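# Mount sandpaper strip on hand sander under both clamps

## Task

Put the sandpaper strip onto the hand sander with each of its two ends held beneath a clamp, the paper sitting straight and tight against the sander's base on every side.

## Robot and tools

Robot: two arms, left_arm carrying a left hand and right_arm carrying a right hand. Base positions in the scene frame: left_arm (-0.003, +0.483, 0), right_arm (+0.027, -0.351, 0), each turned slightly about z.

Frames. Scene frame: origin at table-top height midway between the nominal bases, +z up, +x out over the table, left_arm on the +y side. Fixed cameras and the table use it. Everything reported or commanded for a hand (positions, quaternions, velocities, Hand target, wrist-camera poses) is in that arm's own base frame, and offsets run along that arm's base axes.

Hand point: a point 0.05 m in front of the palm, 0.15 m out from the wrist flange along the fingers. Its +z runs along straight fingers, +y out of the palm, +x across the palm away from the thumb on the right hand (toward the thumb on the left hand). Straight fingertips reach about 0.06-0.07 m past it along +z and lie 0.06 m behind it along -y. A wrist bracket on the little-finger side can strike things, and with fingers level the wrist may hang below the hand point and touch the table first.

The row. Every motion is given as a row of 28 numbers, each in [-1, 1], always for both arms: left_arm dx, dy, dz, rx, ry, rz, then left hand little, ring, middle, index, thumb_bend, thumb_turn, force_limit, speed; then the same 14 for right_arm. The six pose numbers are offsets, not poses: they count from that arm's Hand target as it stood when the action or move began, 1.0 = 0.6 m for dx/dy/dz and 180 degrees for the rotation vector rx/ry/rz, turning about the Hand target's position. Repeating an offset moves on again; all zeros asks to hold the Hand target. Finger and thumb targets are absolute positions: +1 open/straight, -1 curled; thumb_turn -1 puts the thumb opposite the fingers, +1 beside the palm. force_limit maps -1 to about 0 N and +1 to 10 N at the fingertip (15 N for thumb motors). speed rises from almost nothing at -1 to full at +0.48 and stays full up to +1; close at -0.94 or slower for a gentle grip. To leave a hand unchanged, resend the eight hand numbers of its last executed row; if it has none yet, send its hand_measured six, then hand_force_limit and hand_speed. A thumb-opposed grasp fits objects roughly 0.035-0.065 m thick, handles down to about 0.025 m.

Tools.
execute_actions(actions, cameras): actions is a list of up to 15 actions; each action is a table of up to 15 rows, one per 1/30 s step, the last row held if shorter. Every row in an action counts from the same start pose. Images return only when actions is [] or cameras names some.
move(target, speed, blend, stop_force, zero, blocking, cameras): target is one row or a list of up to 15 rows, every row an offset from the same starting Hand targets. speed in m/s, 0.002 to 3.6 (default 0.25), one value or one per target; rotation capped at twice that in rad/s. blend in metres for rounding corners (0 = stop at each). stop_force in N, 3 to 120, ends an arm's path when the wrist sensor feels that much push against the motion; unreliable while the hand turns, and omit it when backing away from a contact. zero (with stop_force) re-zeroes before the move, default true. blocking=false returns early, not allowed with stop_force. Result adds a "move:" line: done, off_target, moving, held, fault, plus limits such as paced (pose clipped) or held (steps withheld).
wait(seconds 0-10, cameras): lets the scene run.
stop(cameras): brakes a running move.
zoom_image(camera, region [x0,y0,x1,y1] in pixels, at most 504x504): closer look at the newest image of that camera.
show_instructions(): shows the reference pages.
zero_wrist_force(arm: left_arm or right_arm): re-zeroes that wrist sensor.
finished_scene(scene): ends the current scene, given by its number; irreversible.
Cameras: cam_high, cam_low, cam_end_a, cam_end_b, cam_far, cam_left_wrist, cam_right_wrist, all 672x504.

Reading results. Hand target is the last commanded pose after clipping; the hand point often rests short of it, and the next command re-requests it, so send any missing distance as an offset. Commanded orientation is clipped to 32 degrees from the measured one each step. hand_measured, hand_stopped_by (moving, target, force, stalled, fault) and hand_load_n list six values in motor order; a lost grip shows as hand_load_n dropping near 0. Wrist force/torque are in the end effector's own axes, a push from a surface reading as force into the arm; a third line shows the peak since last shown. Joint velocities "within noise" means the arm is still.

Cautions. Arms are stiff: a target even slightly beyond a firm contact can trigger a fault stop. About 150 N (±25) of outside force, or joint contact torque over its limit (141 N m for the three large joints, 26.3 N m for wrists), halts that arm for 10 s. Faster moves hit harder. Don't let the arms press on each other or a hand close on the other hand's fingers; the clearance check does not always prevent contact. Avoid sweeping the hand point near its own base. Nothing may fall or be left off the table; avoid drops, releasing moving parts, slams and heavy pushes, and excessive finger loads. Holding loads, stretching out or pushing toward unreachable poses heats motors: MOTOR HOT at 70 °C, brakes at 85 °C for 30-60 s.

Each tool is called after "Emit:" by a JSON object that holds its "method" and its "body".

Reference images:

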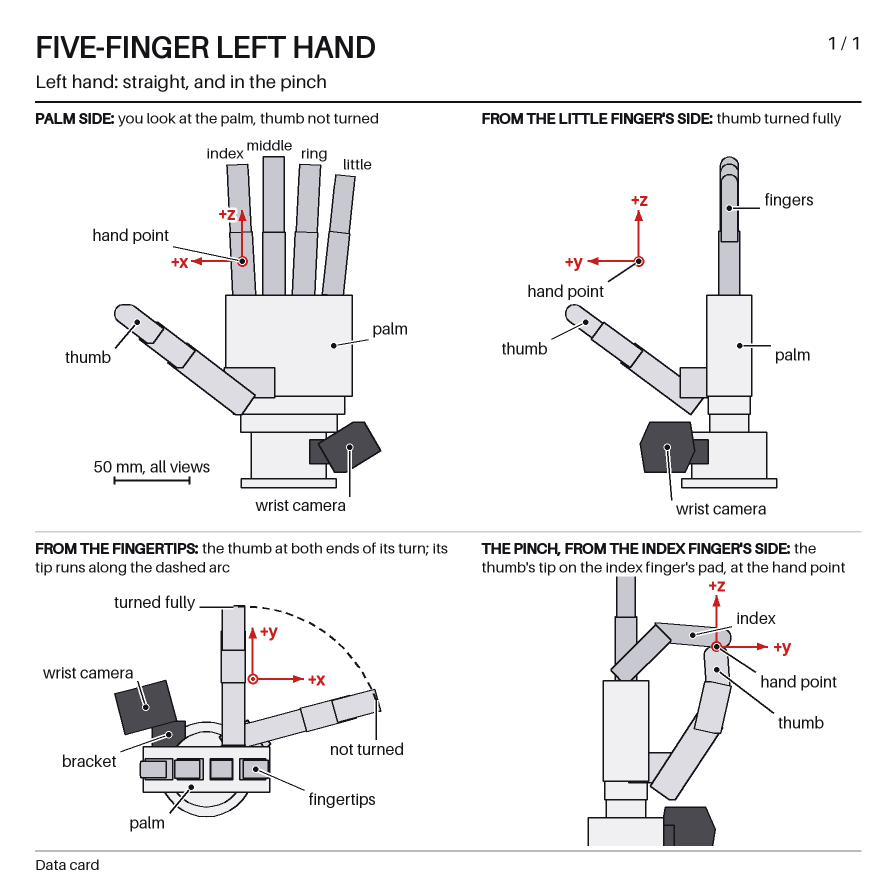

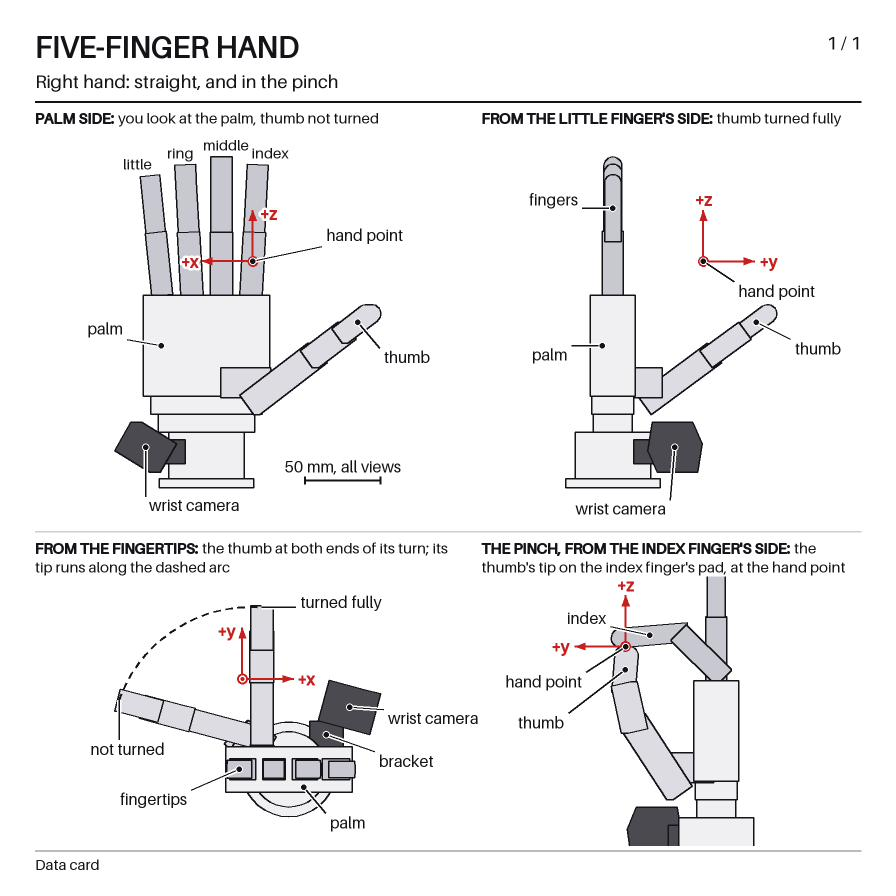

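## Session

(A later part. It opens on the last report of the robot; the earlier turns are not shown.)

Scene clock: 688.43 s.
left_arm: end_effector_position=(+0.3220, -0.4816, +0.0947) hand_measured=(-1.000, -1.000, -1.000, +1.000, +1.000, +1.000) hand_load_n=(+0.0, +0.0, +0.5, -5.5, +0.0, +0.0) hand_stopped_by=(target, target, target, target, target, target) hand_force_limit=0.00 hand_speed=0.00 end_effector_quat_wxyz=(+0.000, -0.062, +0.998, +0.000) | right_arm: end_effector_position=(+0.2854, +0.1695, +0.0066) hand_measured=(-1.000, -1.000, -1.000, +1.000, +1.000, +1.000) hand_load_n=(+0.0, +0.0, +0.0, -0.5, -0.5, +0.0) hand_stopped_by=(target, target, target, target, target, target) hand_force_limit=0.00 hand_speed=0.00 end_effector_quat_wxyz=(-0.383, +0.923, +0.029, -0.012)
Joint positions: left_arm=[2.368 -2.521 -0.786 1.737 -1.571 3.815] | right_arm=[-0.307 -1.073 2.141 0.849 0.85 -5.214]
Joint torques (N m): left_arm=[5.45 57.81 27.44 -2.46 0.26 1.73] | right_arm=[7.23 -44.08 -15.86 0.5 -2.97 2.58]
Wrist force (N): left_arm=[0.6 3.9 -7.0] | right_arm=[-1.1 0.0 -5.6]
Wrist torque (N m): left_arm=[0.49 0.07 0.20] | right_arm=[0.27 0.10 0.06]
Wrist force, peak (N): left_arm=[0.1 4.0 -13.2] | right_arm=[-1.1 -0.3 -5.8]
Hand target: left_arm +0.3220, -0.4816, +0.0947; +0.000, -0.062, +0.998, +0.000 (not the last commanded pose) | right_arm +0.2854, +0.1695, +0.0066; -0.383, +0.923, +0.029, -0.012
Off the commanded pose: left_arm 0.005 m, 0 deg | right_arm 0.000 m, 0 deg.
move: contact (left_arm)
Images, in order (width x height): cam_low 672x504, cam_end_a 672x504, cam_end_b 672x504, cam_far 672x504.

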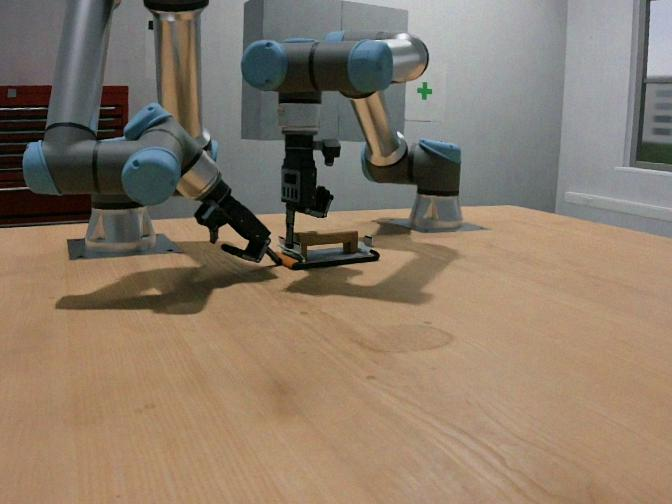

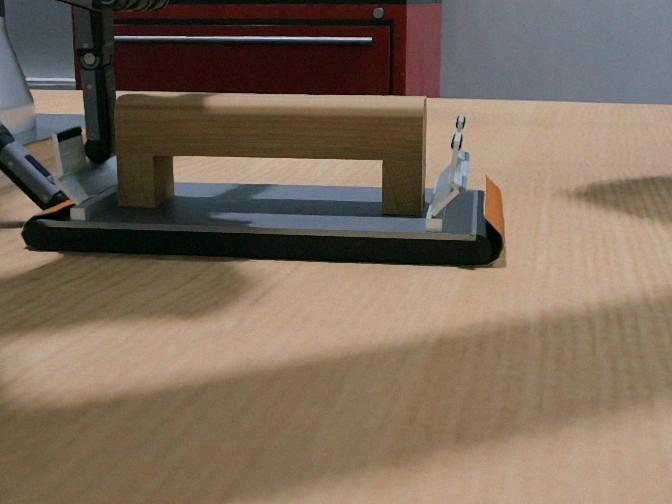

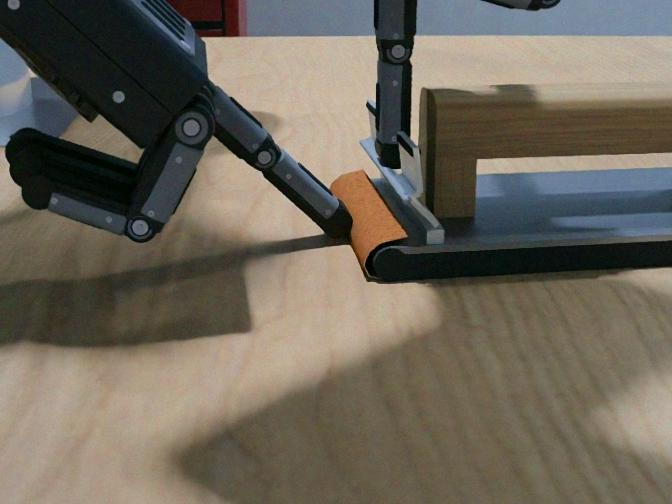

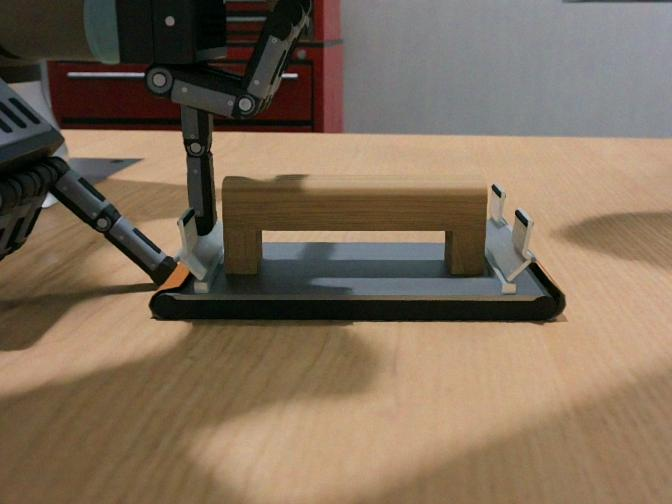

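Emit:
{"method": "move", "body": {"target": [[0, 0, 0.008, 0, 0, 0, -1, -1, -1, 1, 1, 1, 0, 0, 0, 0, 0, 0, 0, 0, -1, -1, -1, 1, 1, 1, 0, 0], [0.0009, -0.0074, 0.008, 0, 0, 0, -1, -1, -1, 1, 1, 1, 0, 0, 0, 0, 0, 0, 0, 0, -1, -1, -1, 1, 1, 1, 0, 0]], "speed": 0.03}}

Emit:
{"method": "move", "body": {"target": [0, 0, -0.03, 0, 0, 0, -1, -1, -1, 1, 1, 1, 0, 0, 0, 0, 0, 0, 0, 0, -1, -1, -1, 1, 1, 1, 0, 0], "speed": 0.01, "stop_force": 12, "cameras": ["cam_end_b", "cam_far", "cam_end_a", "cam_low"]}}

Emit:
{"method": "zoom_image", "body": {"camera": "cam_end_b", "region": [300, 100, 460, 290]}}

Emit:
{"method": "zoom_image", "body": {"camera": "cam_far", "region": [100, 180, 260, 330]}}

Scene clock: 707.33 s.
left_arm: end_effector_position=(+0.3225, -0.4860, +0.0995) hand_measured=(-1.000, -1.000, -1.000, +1.000, +1.000, +1.000) hand_load_n=(+0.0, +0.0, +0.0, +0.0, +0.0, +0.0) hand_stopped_by=(target, target, target, target, target, target) hand_force_limit=0.00 hand_speed=0.00 end_effector_quat_wxyz=(+0.000, -0.062, +0.998, +0.000) | right_arm: end_effector_position=(+0.2854, +0.1695, +0.0066) hand_measured=(-1.000, -1.000, -1.000, +1.000, +1.000, +1.000) hand_load_n=(+0.0, +0.0, +0.0, +0.0, +0.0, -0.5) hand_stopped_by=(target, target, target, target, target, target) hand_force_limit=0.00 hand_speed=0.00 end_effector_quat_wxyz=(-0.383, +0.923, +0.029, -0.012)
Joint positions: left_arm=[2.364 -2.532 -0.752 1.714 -1.571 3.811] | right_arm=[-0.307 -1.073 2.141 0.849 0.85 -5.214]
Joint torques (N m): left_arm=[-11.32 46.1 27.31 -3.67 1.52 -2.25] | right_arm=[7.59 -44.15 -15.5 1.02 -2.85 2.85]
Wrist force (N): left_arm=[0.5 -0.2 -0.7] | right_arm=[-0.8 -0.1 -5.5]
Wrist torque (N m): left_arm=[0.23 0.04 0.29] | right_arm=[0.27 0.04 0.08]
Wrist force, peak (N): left_arm=[0.7 4.0 -6.7] | right_arm=[-0.9 0.0 -5.9]
Hand target: left_arm +0.3225, -0.4861, +0.0995; +0.000, -0.062, +0.998, +0.000 | right_arm +0.2854, +0.1695, +0.0066; -0.383, +0.923, +0.029, -0.012
Off the commanded pose: left_arm 0.000 m, 0 deg | right_arm 0.000 m, 0 deg.
move: done

Scene clock: 708.93 s.
left_arm: end_effector_position=(+0.3225, -0.4861, +0.0953) hand_measured=(-1.000, -1.000, -1.000, +1.000, +1.000, +1.000) hand_load_n=(+0.0, +0.0, +0.0, +0.0, +0.0, +0.0) hand_stopped_by=(target, target, target, target, target, target) hand_force_limit=0.00 hand_speed=0.00 end_effector_quat_wxyz=(+0.000, -0.062, +0.998, +0.000) | right_arm: end_effector_position=(+0.2854, +0.1695, +0.0066) hand_measured=(-1.000, -1.000, -1.000, +1.000, +1.000, +1.000) hand_load_n=(+0.0, +0.0, +0.0, -0.5, +0.0, -0.5) hand_stopped_by=(target, target, target, target, target, target) hand_force_limit=0.00 hand_speed=0.00 end_effector_quat_wxyz=(-0.383, +0.923, +0.029, -0.012)
Joint positions: left_arm=[2.364 -2.535 -0.759 1.723 -1.571 3.811] | right_arm=[-0.307 -1.073 2.141 0.849 0.85 -5.214]
Joint torques (N m): left_arm=[-10.37 53.32 23.66 -2.72 -1.68 -1.84] | right_arm=[7.17 -44.1 -16.12 0.93 -2.78 2.64]
Wrist force (N): left_arm=[-0.8 -0.8 -14.8] | right_arm=[-1.1 0.2 -5.3]
Wrist torque (N m): left_arm=[1.05 -0.02 0.22] | right_arm=[0.27 0.07 0.07]
Wrist force, peak (N): left_arm=[-0.2 -2.8 -17.5] | right_arm=[-1.1 0.0 -5.7]
Hand target: left_arm +0.3225, -0.4861, +0.0953; +0.000, -0.062, +0.998, +0.000 (not the last commanded pose) | right_arm +0.2854, +0.1695, +0.0066; -0.383, +0.923, +0.029, -0.012
Off the commanded pose: left_arm 0.014 m, 0 deg | right_arm 0.000 m, 0 deg.
move: contact (left_arm)
Images, in order (width x height): cam_low 672x504, cam_end_a 672x504, cam_end_b 672x504, cam_far 672x504.

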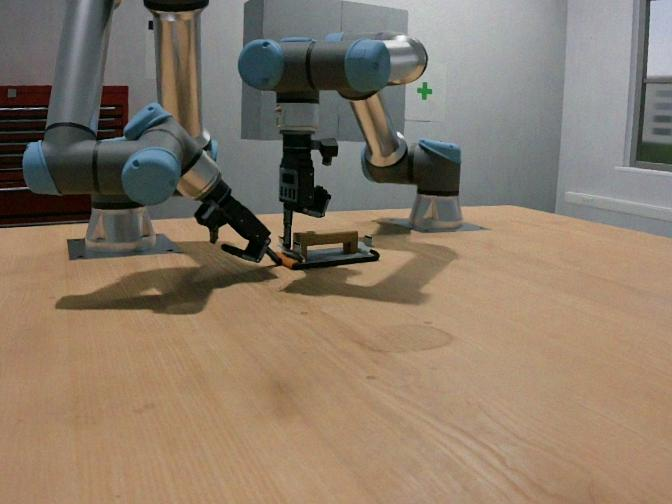

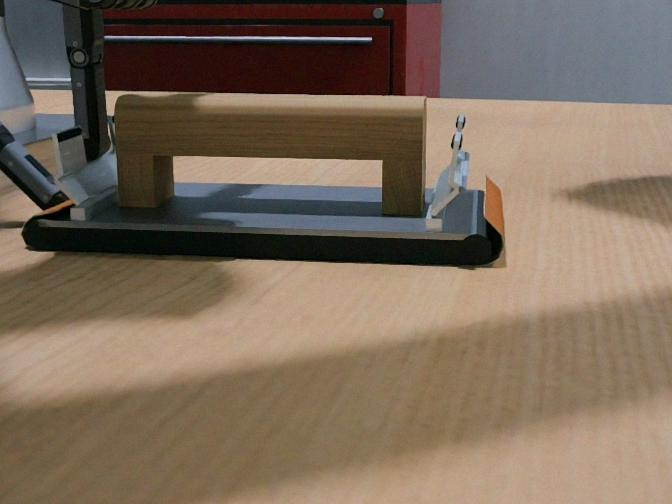

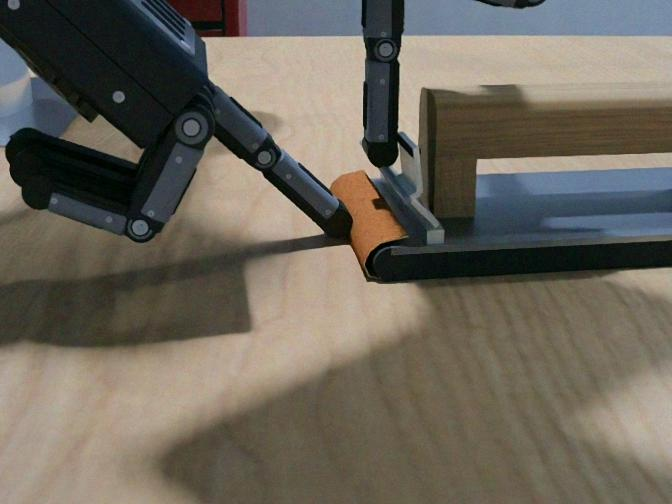

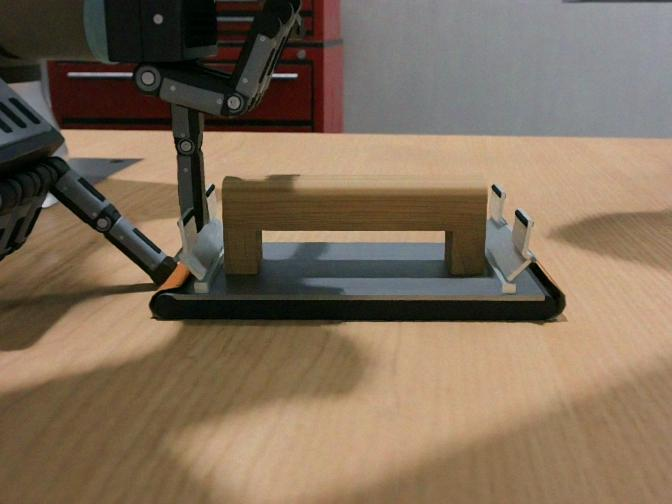

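Scaled by 2.653 from the camera's 672x504 image, which has a finer 960x720 frame.

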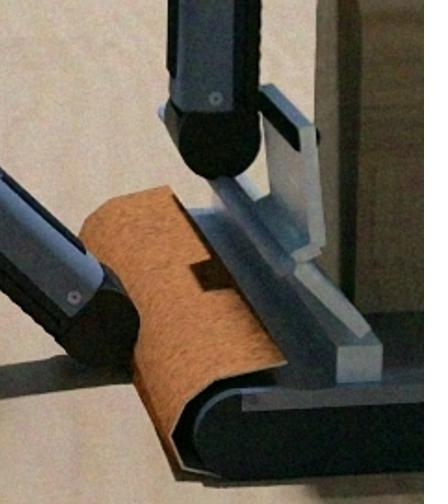

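Scaled by 3.150 from the camera's 672x504 image, which has a finer 960x720 frame.

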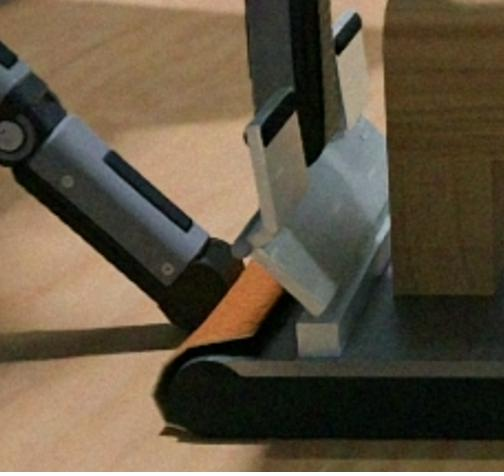

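Emit:
{"method": "move", "body": {"target": [[0, 0, 0.0767, 0, 0, 0, -1, -1, -1, 1, 1, 1, 0, 0, 0, 0, 0, 0, 0, 0, -1, -1, -1, 1, 1, 1, 0, 0], [-0.044, 0.0163, 0.0767, 0, 0, 0, -1, 1, -1, 1, 1, 1, 0, 0, 0, 0, 0, 0, 0, 0, -1, -1, -1, 1, 1, 1, 0, 0]], "speed": 0.1, "cameras": ["cam_end_b", "cam_far", "cam_end_a", "cam_low"]}}

Emit:
{"method": "zoom_image", "body": {"camera": "cam_end_b", "region": [280, 40, 520, 290]}}

Emit:
{"method": "zoom_image", "body": {"camera": "cam_far", "region": [100, 100, 340, 330]}}

Emit:
{"method": "zoom_image", "body": {"camera": "cam_low", "region": [240, 180, 360, 280]}}

Scene clock: 743.33 s.
left_arm: end_effector_position=(+0.2961, -0.4763, +0.1413) hand_measured=(-1.000, +1.000, -1.000, +1.000, +1.000, +1.000) hand_load_n=(+0.0, +0.0, +0.0, +0.0, +0.0, +0.0) hand_stopped_by=(target, target, target, target, target, target) hand_force_limit=0.00 hand_speed=0.00 end_effector_quat_wxyz=(+0.000, -0.062, +0.998, +0.000) | right_arm: end_effector_position=(+0.2854, +0.1695, +0.0066) hand_measured=(-1.000, -1.000, -1.000, +1.000, +1.000, +1.000) hand_load_n=(+0.0, +0.5, +0.0, +0.0, +0.0, +0.0) hand_stopped_by=(target, target, target, target, target, target) hand_force_limit=0.00 hand_speed=0.00 end_effector_quat_wxyz=(-0.383, +0.923, +0.029, -0.012)
Joint positions: left_arm=[2.345 -2.439 -0.82 1.688 -1.571 3.792] | right_arm=[-0.307 -1.073 2.141 0.849 0.85 -5.214]
Joint torques (N m): left_arm=[-11.12 58.82 11.96 -1.48 0.56 -2.11] | right_arm=[7.04 -43.45 -15.63 1.46 -2.8 2.71]
Wrist force (N): left_arm=[0.5 -0.6 -1.2] | right_arm=[-0.9 -0.5 -5.3]
Wrist torque (N m): left_arm=[0.20 0.04 0.36] | right_arm=[0.22 0.05 0.07]
Wrist force, peak (N): left_arm=[-0.7 -0.5 -14.8] | right_arm=[-1.0 -0.3 -5.8]
Hand target: left_arm +0.2961, -0.4763, +0.1413; +0.000, -0.062, +0.998, +0.000 | right_arm +0.2854, +0.1695, +0.0066; -0.383, +0.923, +0.029, -0.012
Off the commanded pose: left_arm 0.000 m, 0 deg | right_arm 0.000 m, 0 deg.
move: done
Images, in order (width x height): cam_low 672x504, cam_end_a 672x504, cam_end_b 672x504, cam_far 672x504.

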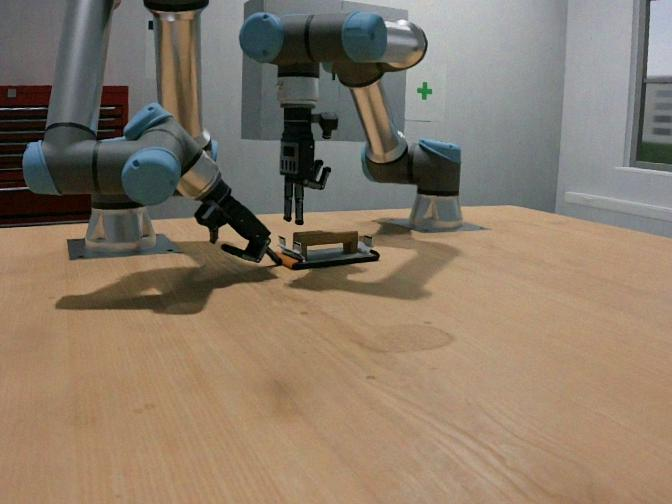

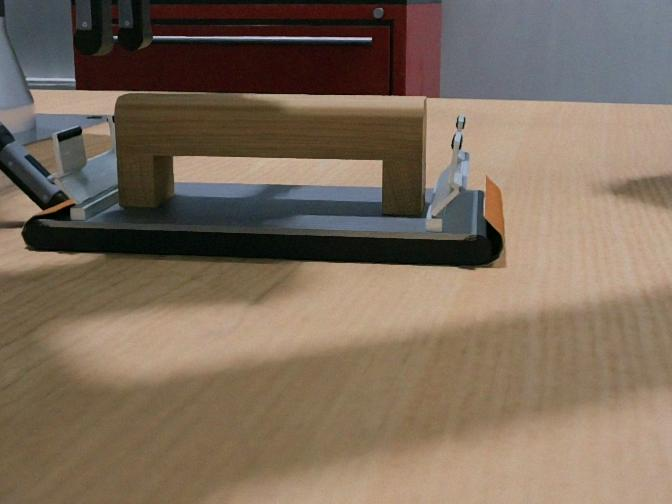

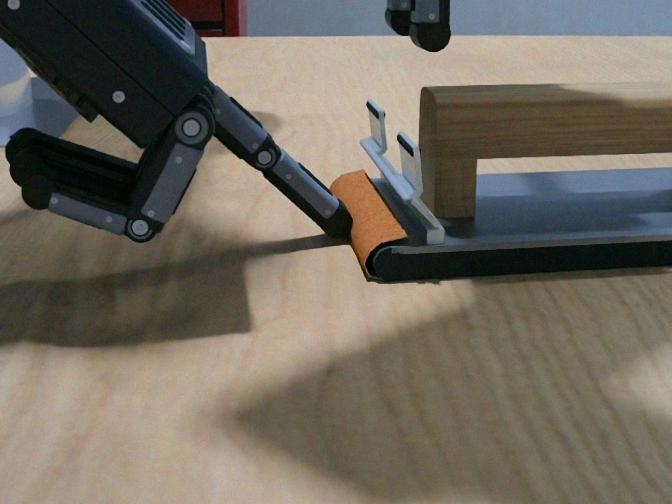

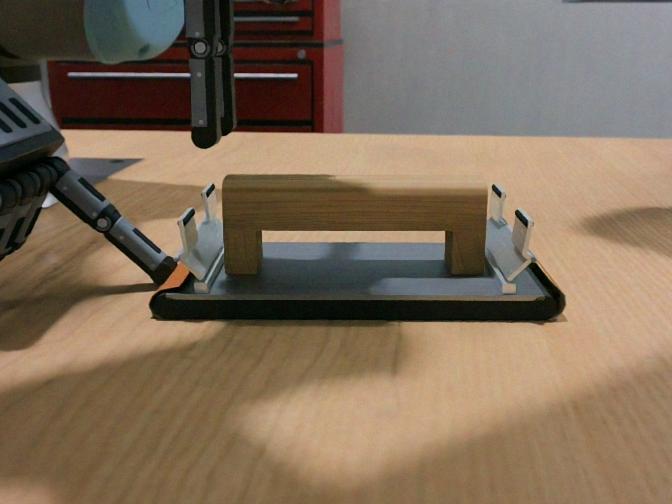

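Scaled by 2.016 from the camera's 672x504 image, which has a finer 960x720 frame.

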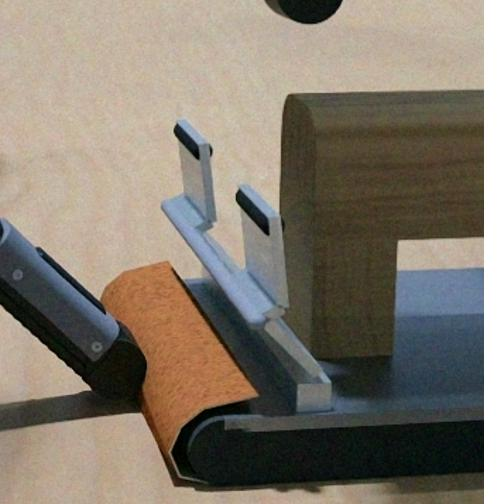

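Scaled by 2.100 from the camera's 672x504 image, which has a finer 960x720 frame.

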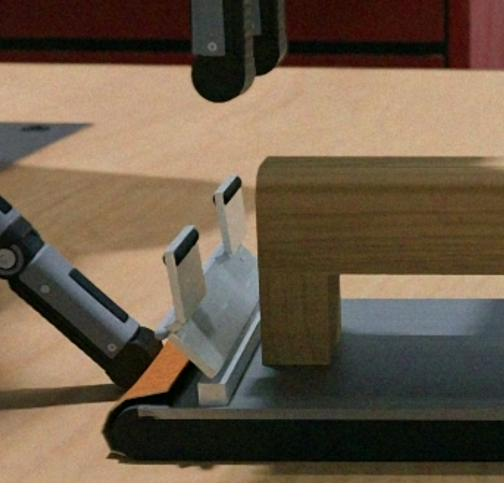

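Scaled by 4.200 from the camera's 672x504 image, which has a finer 960x720 frame.

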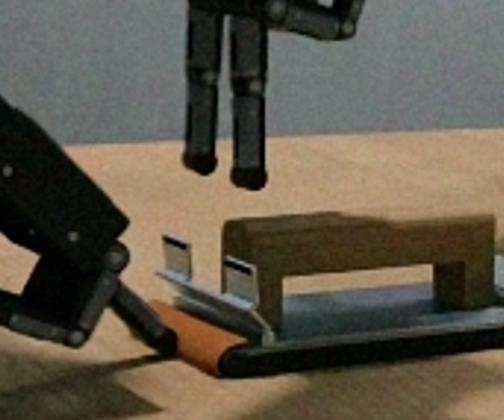

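Emit:
{"method": "move", "body": {"target": [0, 0, -0.0683, 0, 0, 0, -1, 1, -1, 1, 1, 1, 0, 0, 0, 0, 0, 0, 0, 0, -1, -1, -1, 1, 1, 1, 0, 0], "speed": 0.05, "cameras": ["cam_end_b", "cam_far", "cam_low"]}}

Emit:
{"method": "zoom_image", "body": {"camera": "cam_end_b", "region": [300, 60, 500, 290]}}

Emit:
{"method": "zoom_image", "body": {"camera": "cam_far", "region": [120, 150, 300, 330]}}

Emit:
{"method": "zoom_image", "body": {"camera": "cam_low", "region": [240, 180, 360, 280]}}

Scene clock: 765.13 s.
left_arm: end_effector_position=(+0.2961, -0.4763, +0.1004) hand_measured=(-1.000, +1.000, -1.000, +1.000, +1.000, +1.000) hand_load_n=(+0.0, -0.5, +0.0, +0.0, +0.0, +0.0) hand_stopped_by=(target, target, target, target, target, target) hand_force_limit=0.00 hand_speed=0.00 end_effector_quat_wxyz=(+0.000, -0.062, +0.998, +0.000) | right_arm: end_effector_position=(+0.2854, +0.1695, +0.0066) hand_measured=(-1.000, -1.000, -1.000, +1.000, +1.000, +1.000) hand_load_n=(+0.0, +0.0, +0.0, +0.0, +0.0, -0.5) hand_stopped_by=(target, target, target, target, target, target) hand_force_limit=0.00 hand_speed=0.00 end_effector_quat_wxyz=(-0.383, +0.923, +0.029, -0.012)
Joint positions: left_arm=[2.345 -2.459 -0.888 1.776 -1.571 3.792] | right_arm=[-0.307 -1.073 2.141 0.849 0.85 -5.214]
Joint torques (N m): left_arm=[-9.57 39.81 3.11 -1.3 3.28 -1.93] | right_arm=[6.48 -44.18 -15.19 1.96 -2.75 2.55]
Wrist force (N): left_arm=[-6.3 -0.1 -6.0] | right_arm=[-2.0 -0.3 -3.8]
Wrist torque (N m): left_arm=[0.51 -0.42 -0.05] | right_arm=[0.16 0.00 0.00]
Wrist force, peak (N): left_arm=[-5.8 -0.5 -6.7] | right_arm=[-1.1 -0.3 -5.7]
Hand target: left_arm +0.2961, -0.4763, +0.1003; +0.000, -0.062, +0.998, +0.000 | right_arm +0.2854, +0.1695, +0.0066; -0.383, +0.923, +0.029, -0.012
Off the commanded pose: left_arm 0.000 m, 0 deg | right_arm 0.000 m, 0 deg.
move: done
Images, in order (width x height): cam_low 672x504, cam_end_b 672x504, cam_far 672x504.

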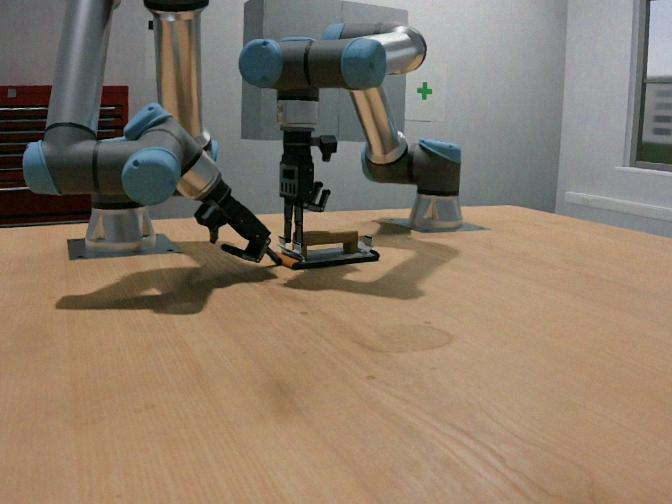

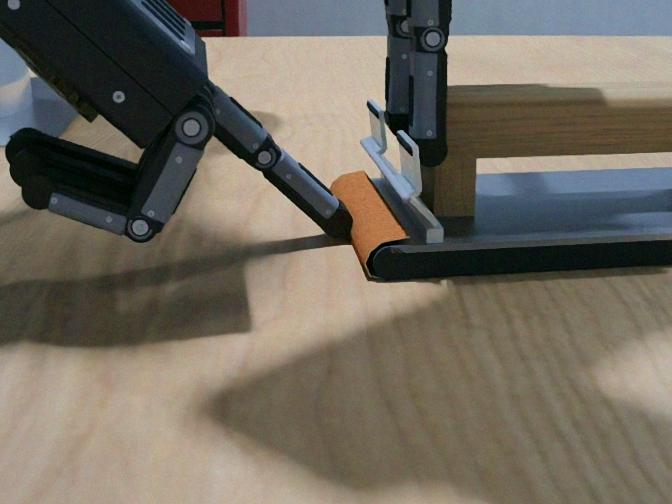

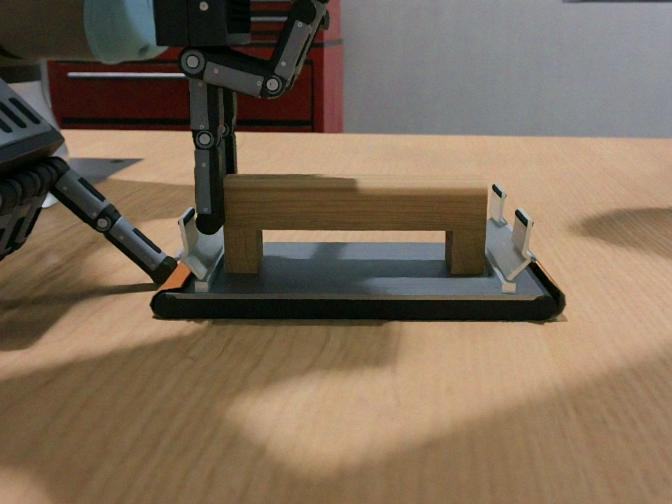

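Scaled by 2.191 from the camera's 672x504 image, which has a finer 960x720 frame.

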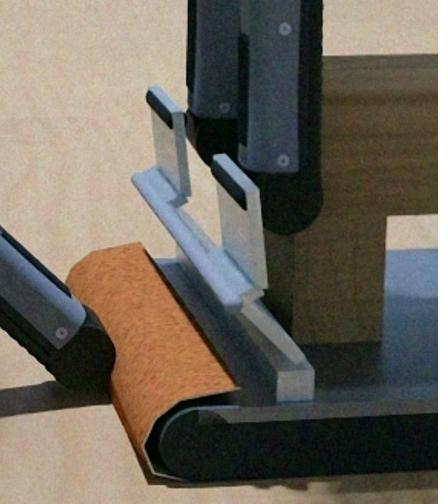

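Scaled by 2.800 from the camera's 672x504 image, which has a finer 960x720 frame.

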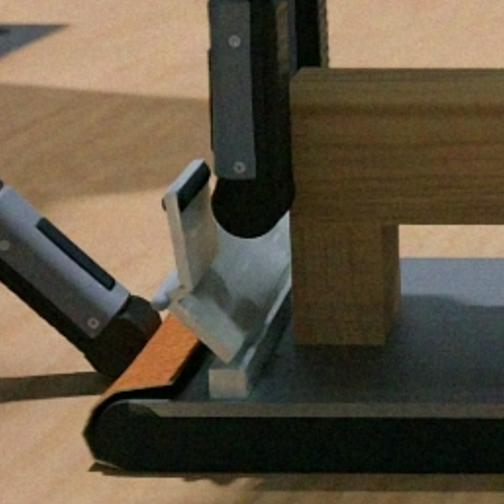

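Scaled by 4.200 from the camera's 672x504 image, which has a finer 960x720 frame.

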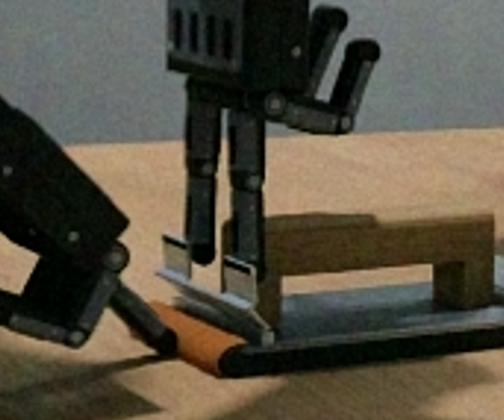

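Emit:
{"method": "move", "body": {"target": [0.0033, 0.0004, 0, 0, 0, 0, -1, 1, -1, 1, 1, 1, 0, 0, 0, 0, 0, 0, 0, 0, -1, -1, -1, 1, 1, 1, 0, 0], "speed": 0.02}}

Emit:
{"method": "move", "body": {"target": [0.0028, -0.0222, -0.0058, 0, 0, 0, -1, 1, -1, 1, 1, 1, 0, 0, 0, 0, 0, 0, 0, 0, -1, -1, -1, 1, 1, 1, 0, 0], "speed": 0.012, "stop_force": 10, "cameras": ["cam_end_b", "cam_far", "cam_low"]}}

Emit:
{"method": "zoom_image", "body": {"camera": "cam_end_b", "region": [300, 60, 500, 290]}}

Emit:
{"method": "zoom_image", "body": {"camera": "cam_far", "region": [120, 150, 300, 330]}}

Emit:
{"method": "zoom_image", "body": {"camera": "cam_low", "region": [240, 180, 360, 280]}}

Scene clock: 784.97 s.
left_arm: end_effector_position=(+0.2980, -0.4761, +0.1003) hand_measured=(-1.000, +1.000, -1.000, +1.000, +1.000, +1.000) hand_load_n=(+0.0, -0.5, +0.0, +0.0, +0.0, +0.0) hand_stopped_by=(target, target, target, target, target, target) hand_force_limit=0.00 hand_speed=0.00 end_effector_quat_wxyz=(+0.000, -0.062, +0.998, +0.000) | right_arm: end_effector_position=(+0.2854, +0.1695, +0.0066) hand_measured=(-1.000, -1.000, -1.000, +1.000, +1.000, +1.000) hand_load_n=(+0.0, +0.0, +0.0, +0.0, +0.0, +0.0) hand_stopped_by=(target, target, target, target, target, target) hand_force_limit=0.00 hand_speed=0.00 end_effector_quat_wxyz=(-0.383, +0.923, +0.029, -0.012)
Joint positions: left_arm=[2.347 -2.462 -0.883 1.774 -1.571 3.795] | right_arm=[-0.307 -1.073 2.141 0.849 0.85 -5.214]
Joint torques (N m): left_arm=[8.62 42.49 25.84 -4.17 -0.23 2.08] | right_arm=[6.87 -43.69 -16.15 2.35 -2.78 2.7]
Wrist force (N): left_arm=[0.5 -0.2 -0.7] | right_arm=[-1.9 -0.6 -4.0]
Wrist torque (N m): left_arm=[0.23 0.12 0.24] | right_arm=[0.18 0.05 0.01]
Wrist force, peak (N): left_arm=[-6.5 -0.3 -6.5] | right_arm=[-1.9 -0.4 -4.3]
Hand target: left_arm +0.2981, -0.4761, +0.1003; +0.000, -0.062, +0.998, +0.000 | right_arm +0.2854, +0.1695, +0.0066; -0.383, +0.923, +0.029, -0.012
Off the commanded pose: left_arm 0.000 m, 0 deg | right_arm 0.000 m, 0 deg.
move: done

Scene clock: 787.03 s.
left_arm: end_effector_position=(+0.2997, -0.4894, +0.0968) hand_measured=(-1.000, +1.000, -1.000, +1.000, +1.000, +1.000) hand_load_n=(+0.0, +0.0, +0.0, +0.0, +0.0, +0.0) hand_stopped_by=(target, target, target, target, target, target) hand_force_limit=0.00 hand_speed=0.00 end_effector_quat_wxyz=(+0.000, -0.062, +0.998, +0.000) | right_arm: end_effector_position=(+0.2854, +0.1695, +0.0066) hand_measured=(-1.000, -1.000, -1.000, +1.000, +1.000, +1.000) hand_load_n=(+0.0, +0.5, +0.0, -0.5, +0.0, +0.0) hand_stopped_by=(target, target, target, target, target, target) hand_force_limit=0.00 hand_speed=0.00 end_effector_quat_wxyz=(-0.383, +0.923, +0.029, -0.012)
Joint positions: left_arm=[2.334 -2.502 -0.817 1.748 -1.571 3.782] | right_arm=[-0.307 -1.073 2.141 0.849 0.85 -5.214]
Joint torques (N m): left_arm=[-11.15 44.47 27.97 -4.02 -0.27 -2.19] | right_arm=[6.4 -43.61 -15.95 2.35 -2.12 2.52]
Wrist force (N): left_arm=[0.6 -0.3 -0.7] | right_arm=[-0.8 -0.4 0.0]
Wrist torque (N m): left_arm=[0.19 0.10 0.32] | right_arm=[-0.10 0.06 0.08]
Wrist force, peak (N): left_arm=[0.2 5.6 -3.4] | right_arm=[-2.0 0.2 -4.9]
Hand target: left_arm +0.2998, -0.4894, +0.0968; +0.000, -0.062, +0.998, +0.000 | right_arm +0.2854, +0.1695, +0.0066; -0.383, +0.923, +0.029, -0.012
Off the commanded pose: left_arm 0.000 m, 0 deg | right_arm 0.000 m, 0 deg.
move: done
Images, in order (width x height): cam_low 672x504, cam_end_b 672x504, cam_far 672x504.

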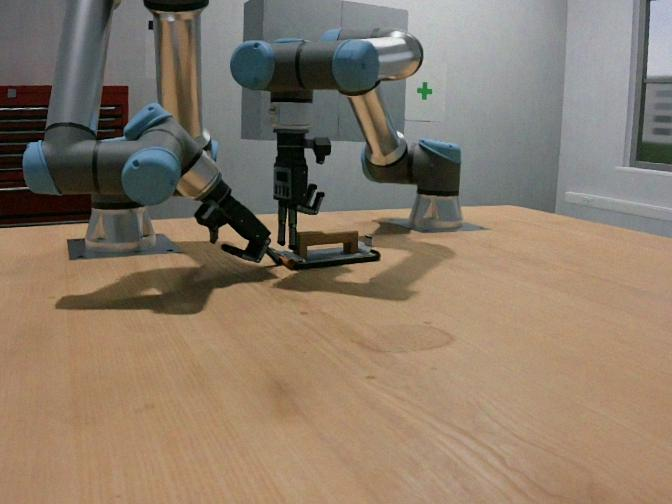

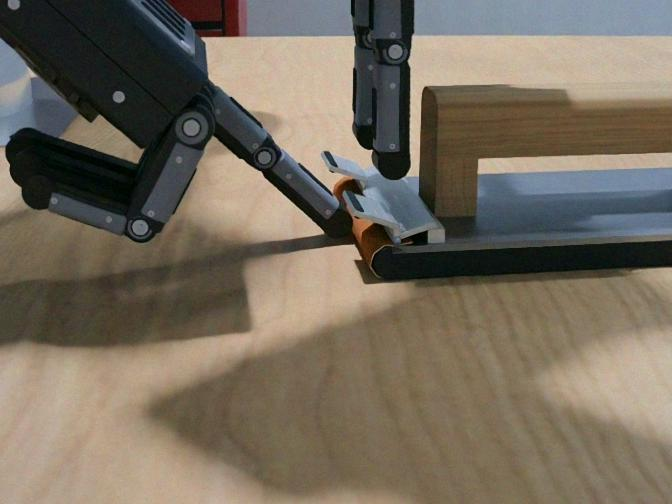

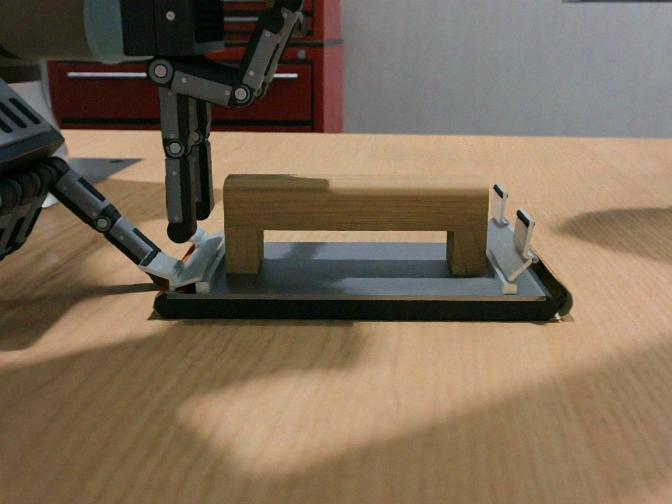

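Scaled by 2.191 from the camera's 672x504 image, which has a finer 960x720 frame.

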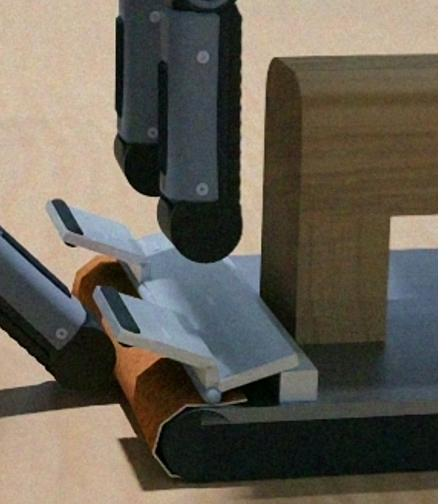

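Scaled by 2.800 from the camera's 672x504 image, which has a finer 960x720 frame.

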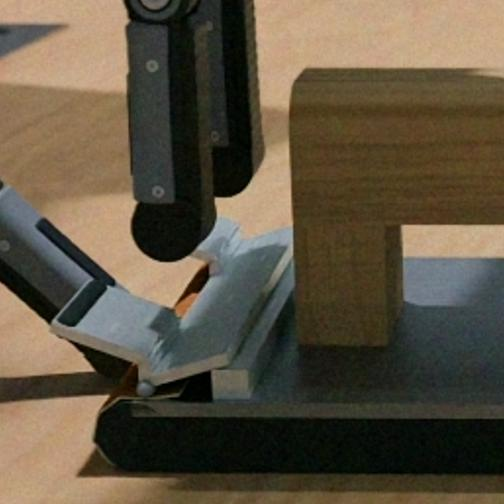

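Scaled by 4.200 from the camera's 672x504 image, which has a finer 960x720 frame.

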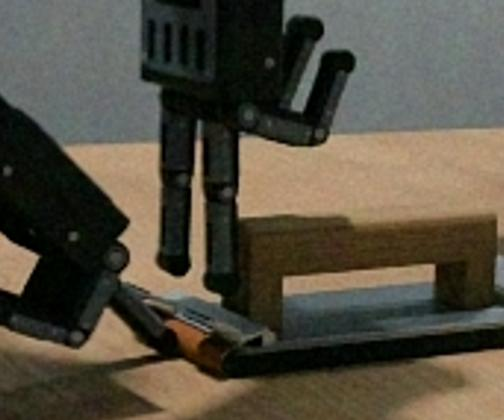

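Emit:
{"method": "zoom_image", "body": {"camera": "cam_end_b", "region": [310, 140, 460, 290]}}

Emit:
{"method": "zoom_image", "body": {"camera": "cam_far", "region": [130, 220, 260, 330]}}

Scaled by 3.360 from the camera's 672x504 image, which has a finer 960x720 frame.

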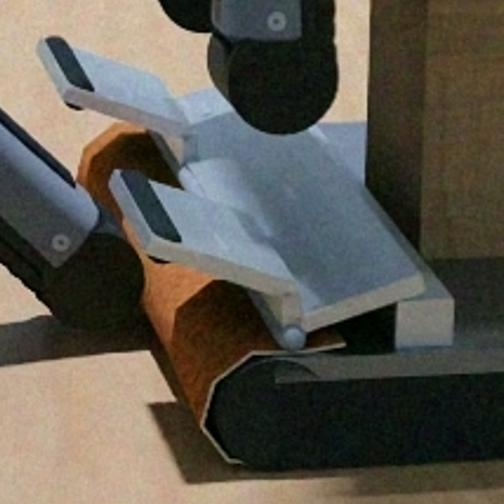

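Scaled by 3.877 from the camera's 672x504 image, which has a finer 960x720 frame.

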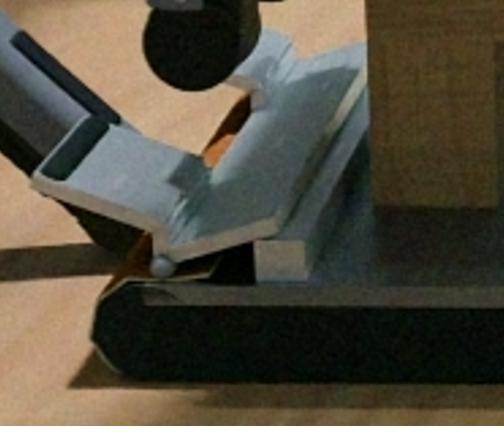

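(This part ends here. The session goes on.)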